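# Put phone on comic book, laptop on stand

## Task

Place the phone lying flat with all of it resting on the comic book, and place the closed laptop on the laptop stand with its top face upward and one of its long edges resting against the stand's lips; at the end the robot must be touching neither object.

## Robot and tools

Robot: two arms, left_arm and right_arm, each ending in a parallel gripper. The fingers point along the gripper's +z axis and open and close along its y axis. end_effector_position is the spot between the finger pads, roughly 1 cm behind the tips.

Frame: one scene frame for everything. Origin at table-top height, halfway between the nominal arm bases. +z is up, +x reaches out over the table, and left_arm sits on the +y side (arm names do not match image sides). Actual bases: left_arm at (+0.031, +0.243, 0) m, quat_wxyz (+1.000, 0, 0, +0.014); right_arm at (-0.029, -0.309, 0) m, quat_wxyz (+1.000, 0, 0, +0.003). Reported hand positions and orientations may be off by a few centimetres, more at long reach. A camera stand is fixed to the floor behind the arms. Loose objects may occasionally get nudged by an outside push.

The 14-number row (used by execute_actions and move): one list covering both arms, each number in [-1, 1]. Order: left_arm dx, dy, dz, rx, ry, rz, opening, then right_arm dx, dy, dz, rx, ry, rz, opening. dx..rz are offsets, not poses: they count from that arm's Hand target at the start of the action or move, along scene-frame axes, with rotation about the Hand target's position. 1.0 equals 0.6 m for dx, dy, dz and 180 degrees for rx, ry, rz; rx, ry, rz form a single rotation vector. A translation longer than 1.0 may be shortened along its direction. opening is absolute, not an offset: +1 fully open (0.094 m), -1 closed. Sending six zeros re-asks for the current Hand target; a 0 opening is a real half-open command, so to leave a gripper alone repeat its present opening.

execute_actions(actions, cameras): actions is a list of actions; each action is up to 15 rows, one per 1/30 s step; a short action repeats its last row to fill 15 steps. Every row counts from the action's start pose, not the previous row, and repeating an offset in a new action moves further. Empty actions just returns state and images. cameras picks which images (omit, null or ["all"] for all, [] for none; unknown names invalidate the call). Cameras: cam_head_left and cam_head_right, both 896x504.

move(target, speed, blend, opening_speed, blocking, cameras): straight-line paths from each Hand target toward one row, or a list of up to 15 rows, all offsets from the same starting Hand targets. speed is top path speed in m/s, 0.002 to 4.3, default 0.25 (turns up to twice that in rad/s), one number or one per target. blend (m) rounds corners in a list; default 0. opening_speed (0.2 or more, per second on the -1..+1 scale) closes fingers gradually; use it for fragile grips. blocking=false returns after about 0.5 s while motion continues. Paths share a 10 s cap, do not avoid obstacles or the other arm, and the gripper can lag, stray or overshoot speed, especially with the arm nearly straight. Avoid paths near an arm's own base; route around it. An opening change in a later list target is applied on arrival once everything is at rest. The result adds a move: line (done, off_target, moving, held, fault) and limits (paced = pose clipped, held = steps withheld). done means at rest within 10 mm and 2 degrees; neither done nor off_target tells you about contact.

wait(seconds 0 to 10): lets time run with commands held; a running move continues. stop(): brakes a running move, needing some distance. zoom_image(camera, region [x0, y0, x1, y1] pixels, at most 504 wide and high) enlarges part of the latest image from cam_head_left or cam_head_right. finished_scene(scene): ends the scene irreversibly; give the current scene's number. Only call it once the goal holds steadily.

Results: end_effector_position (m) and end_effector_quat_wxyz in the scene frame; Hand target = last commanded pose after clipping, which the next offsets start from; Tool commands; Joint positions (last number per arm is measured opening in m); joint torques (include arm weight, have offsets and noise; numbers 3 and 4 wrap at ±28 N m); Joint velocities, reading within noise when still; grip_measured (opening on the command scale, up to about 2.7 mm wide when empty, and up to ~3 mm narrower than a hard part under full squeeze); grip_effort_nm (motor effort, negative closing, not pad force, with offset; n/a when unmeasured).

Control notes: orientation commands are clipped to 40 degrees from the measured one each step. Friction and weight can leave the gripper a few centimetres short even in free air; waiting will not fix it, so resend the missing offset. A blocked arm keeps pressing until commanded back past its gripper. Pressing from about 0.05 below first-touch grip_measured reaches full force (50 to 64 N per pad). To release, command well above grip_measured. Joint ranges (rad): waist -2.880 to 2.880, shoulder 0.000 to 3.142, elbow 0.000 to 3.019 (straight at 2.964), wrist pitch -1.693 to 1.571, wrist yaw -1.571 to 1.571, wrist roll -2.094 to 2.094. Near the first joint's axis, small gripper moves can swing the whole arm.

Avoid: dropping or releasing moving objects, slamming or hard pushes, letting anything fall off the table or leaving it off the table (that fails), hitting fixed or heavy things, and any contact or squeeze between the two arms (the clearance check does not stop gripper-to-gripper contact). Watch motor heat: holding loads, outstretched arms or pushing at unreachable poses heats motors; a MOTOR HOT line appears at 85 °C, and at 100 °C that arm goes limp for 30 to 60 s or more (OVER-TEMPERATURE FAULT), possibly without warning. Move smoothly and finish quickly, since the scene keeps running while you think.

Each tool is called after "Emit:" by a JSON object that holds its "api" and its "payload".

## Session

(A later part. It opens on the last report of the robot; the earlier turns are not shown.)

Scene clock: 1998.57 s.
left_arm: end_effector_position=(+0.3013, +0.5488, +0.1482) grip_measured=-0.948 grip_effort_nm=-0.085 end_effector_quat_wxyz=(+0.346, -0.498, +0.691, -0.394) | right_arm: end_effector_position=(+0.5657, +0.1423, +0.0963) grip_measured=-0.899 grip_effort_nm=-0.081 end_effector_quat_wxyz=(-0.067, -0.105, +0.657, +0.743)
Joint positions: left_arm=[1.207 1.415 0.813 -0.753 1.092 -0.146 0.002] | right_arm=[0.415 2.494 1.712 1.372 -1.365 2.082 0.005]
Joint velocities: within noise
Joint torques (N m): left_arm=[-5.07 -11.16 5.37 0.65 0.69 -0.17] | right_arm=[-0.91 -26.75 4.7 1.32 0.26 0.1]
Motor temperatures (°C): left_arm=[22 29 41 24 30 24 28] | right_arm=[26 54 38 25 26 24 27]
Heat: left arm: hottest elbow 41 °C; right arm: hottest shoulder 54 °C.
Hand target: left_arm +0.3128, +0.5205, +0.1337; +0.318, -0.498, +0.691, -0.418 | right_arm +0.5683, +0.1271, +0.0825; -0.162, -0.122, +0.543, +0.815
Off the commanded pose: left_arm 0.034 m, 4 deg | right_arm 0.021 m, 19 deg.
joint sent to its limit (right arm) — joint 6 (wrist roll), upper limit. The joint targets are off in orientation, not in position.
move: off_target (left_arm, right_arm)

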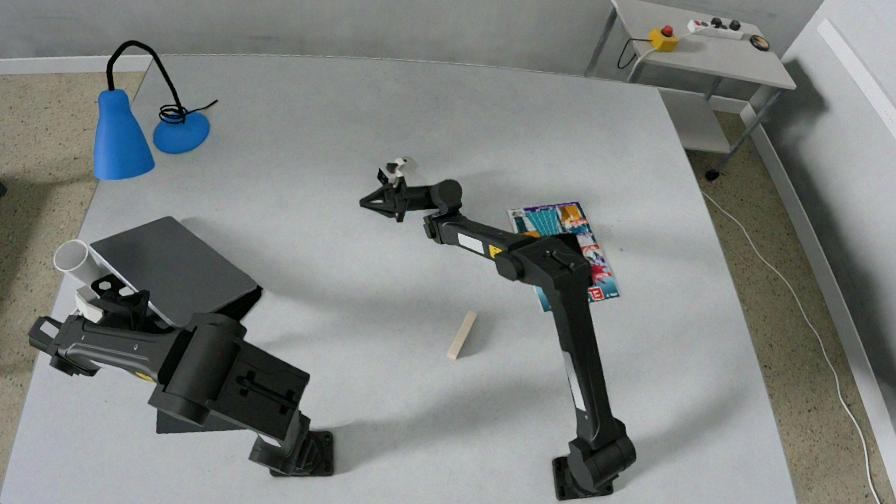

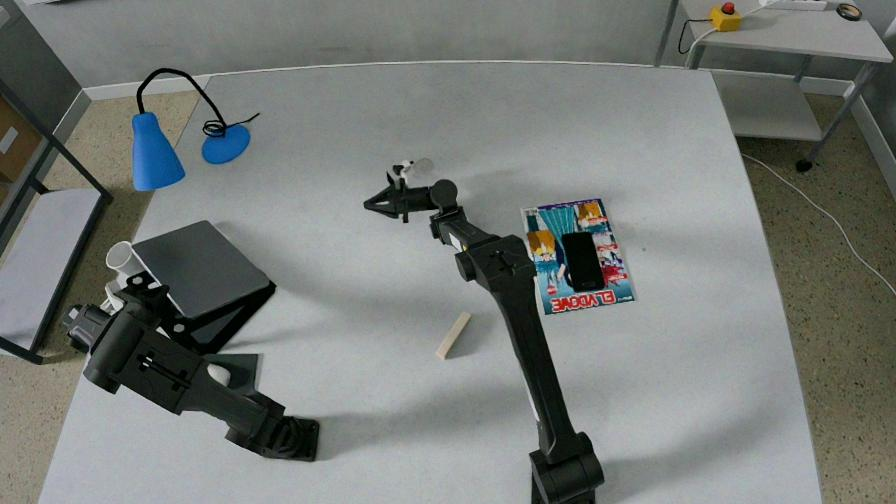

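Emit:
{"api": "move", "payload": {"target": [[-0.04,0.05,0.05,0,0,0,-0.95,0,0,0.0,0,0,0.0,-0.9],[-0.25,-0.05,0.25,0,0,0,-0.95,0,0,0.0,0,0,0.0,-0.9]], "speed": 0.15}}

Emit:
{"api": "zoom_image", "payload": {"camera": "cam_head_right", "region": [110, 200, 290, 360]}}

Emit:
{"api": "zoom_image", "payload": {"camera": "cam_head_left", "region": [160, 200, 280, 320]}}

Scene clock: 2013.67 s.
left_arm: end_effector_position=(+0.1687, +0.4777, +0.2625) grip_measured=-0.948 grip_effort_nm=-0.085 end_effector_quat_wxyz=(+0.337, -0.545, +0.677, -0.361) | right_arm: end_effector_position=(+0.5657, +0.1423, +0.0963) grip_measured=-0.899 grip_effort_nm=-0.081 end_effector_quat_wxyz=(-0.067, -0.105, +0.657, +0.743)
Joint positions: left_arm=[1.583 1.08 0.884 -1.67 1.007 0.419 0.002] | right_arm=[0.415 2.494 1.712 1.372 -1.365 2.082 0.005]
Joint velocities: within noise
Joint torques (N m): left_arm=[-0.38 -7.41 15.04 -0.43 0.4 0] | right_arm=[-0.85 -26.7 4.71 1.35 0.26 0.09]
Motor temperatures (°C): left_arm=[23 29 40 24 30 24 27] | right_arm=[26 54 38 25 26 24 27]
Heat: left arm: hottest elbow 40 °C; right arm: hottest shoulder 54 °C.
Hand target: left_arm +0.1628, +0.4906, +0.2837; +0.318, -0.498, +0.691, -0.418 | right_arm +0.5683, +0.1271, +0.0825; -0.162, -0.122, +0.543, +0.815
Off the commanded pose: left_arm 0.025 m, 9 deg | right_arm 0.021 m, 19 deg.
joint sent to its limit (left arm) — joint 4 (wrist pitch), lower limit. The joint targets are off in orientation, not in position.
joint sent to its limit (right arm) — joint 6 (wrist roll), upper limit. The joint targets are off in orientation, not in position.
move: off_target (left_arm, right_arm)

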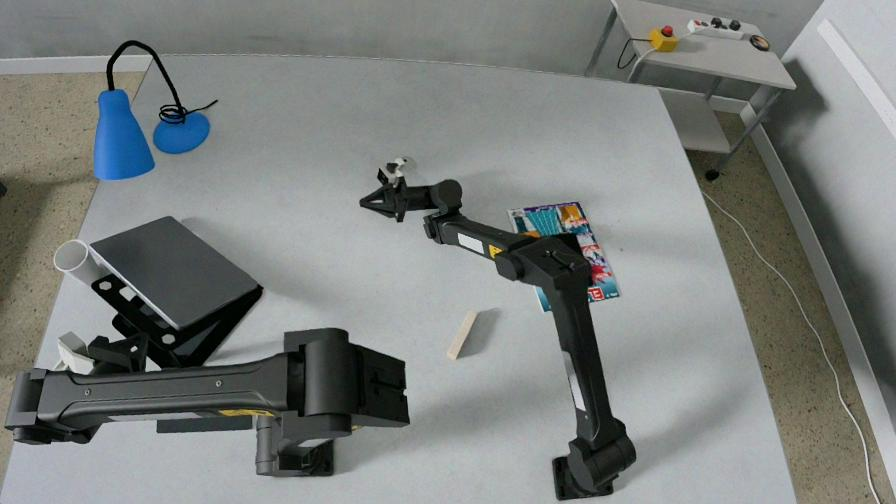

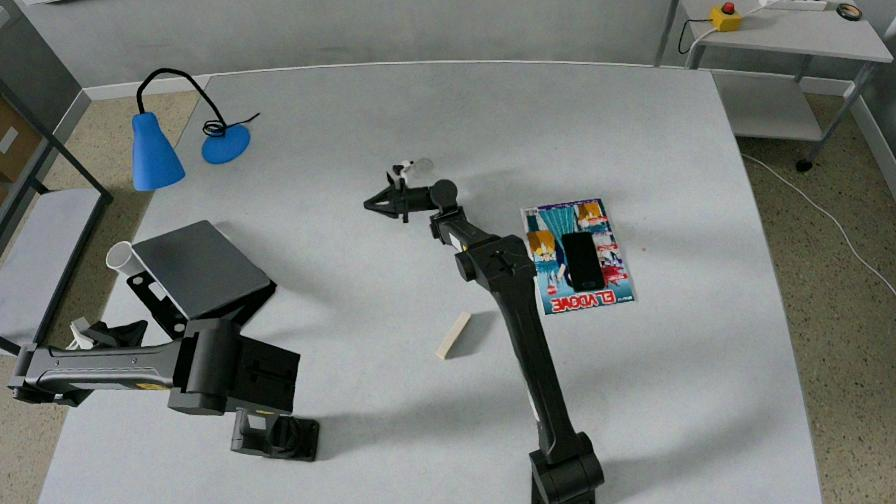

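Scaled by 2.800.

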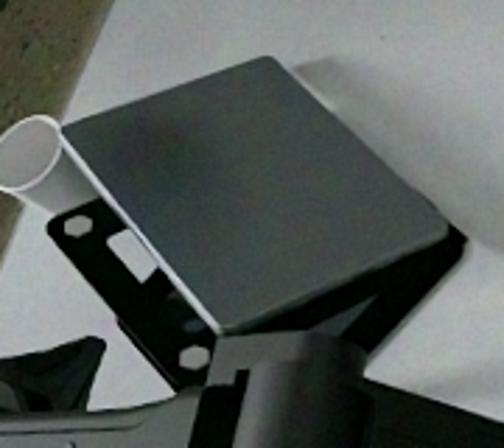

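Scaled by 4.200.

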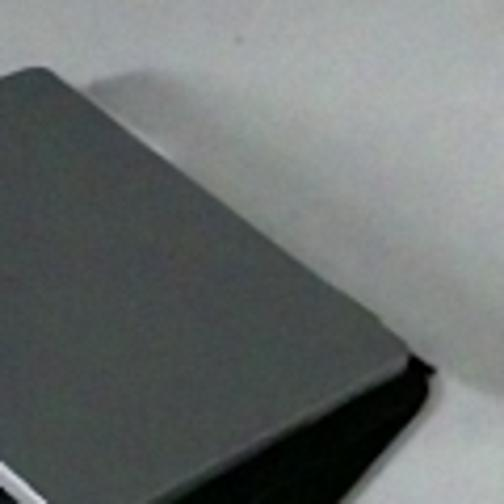

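Emit:
{"api": "finished_scene", "payload": {"scene": 1}}

The scene is finished: the task was done.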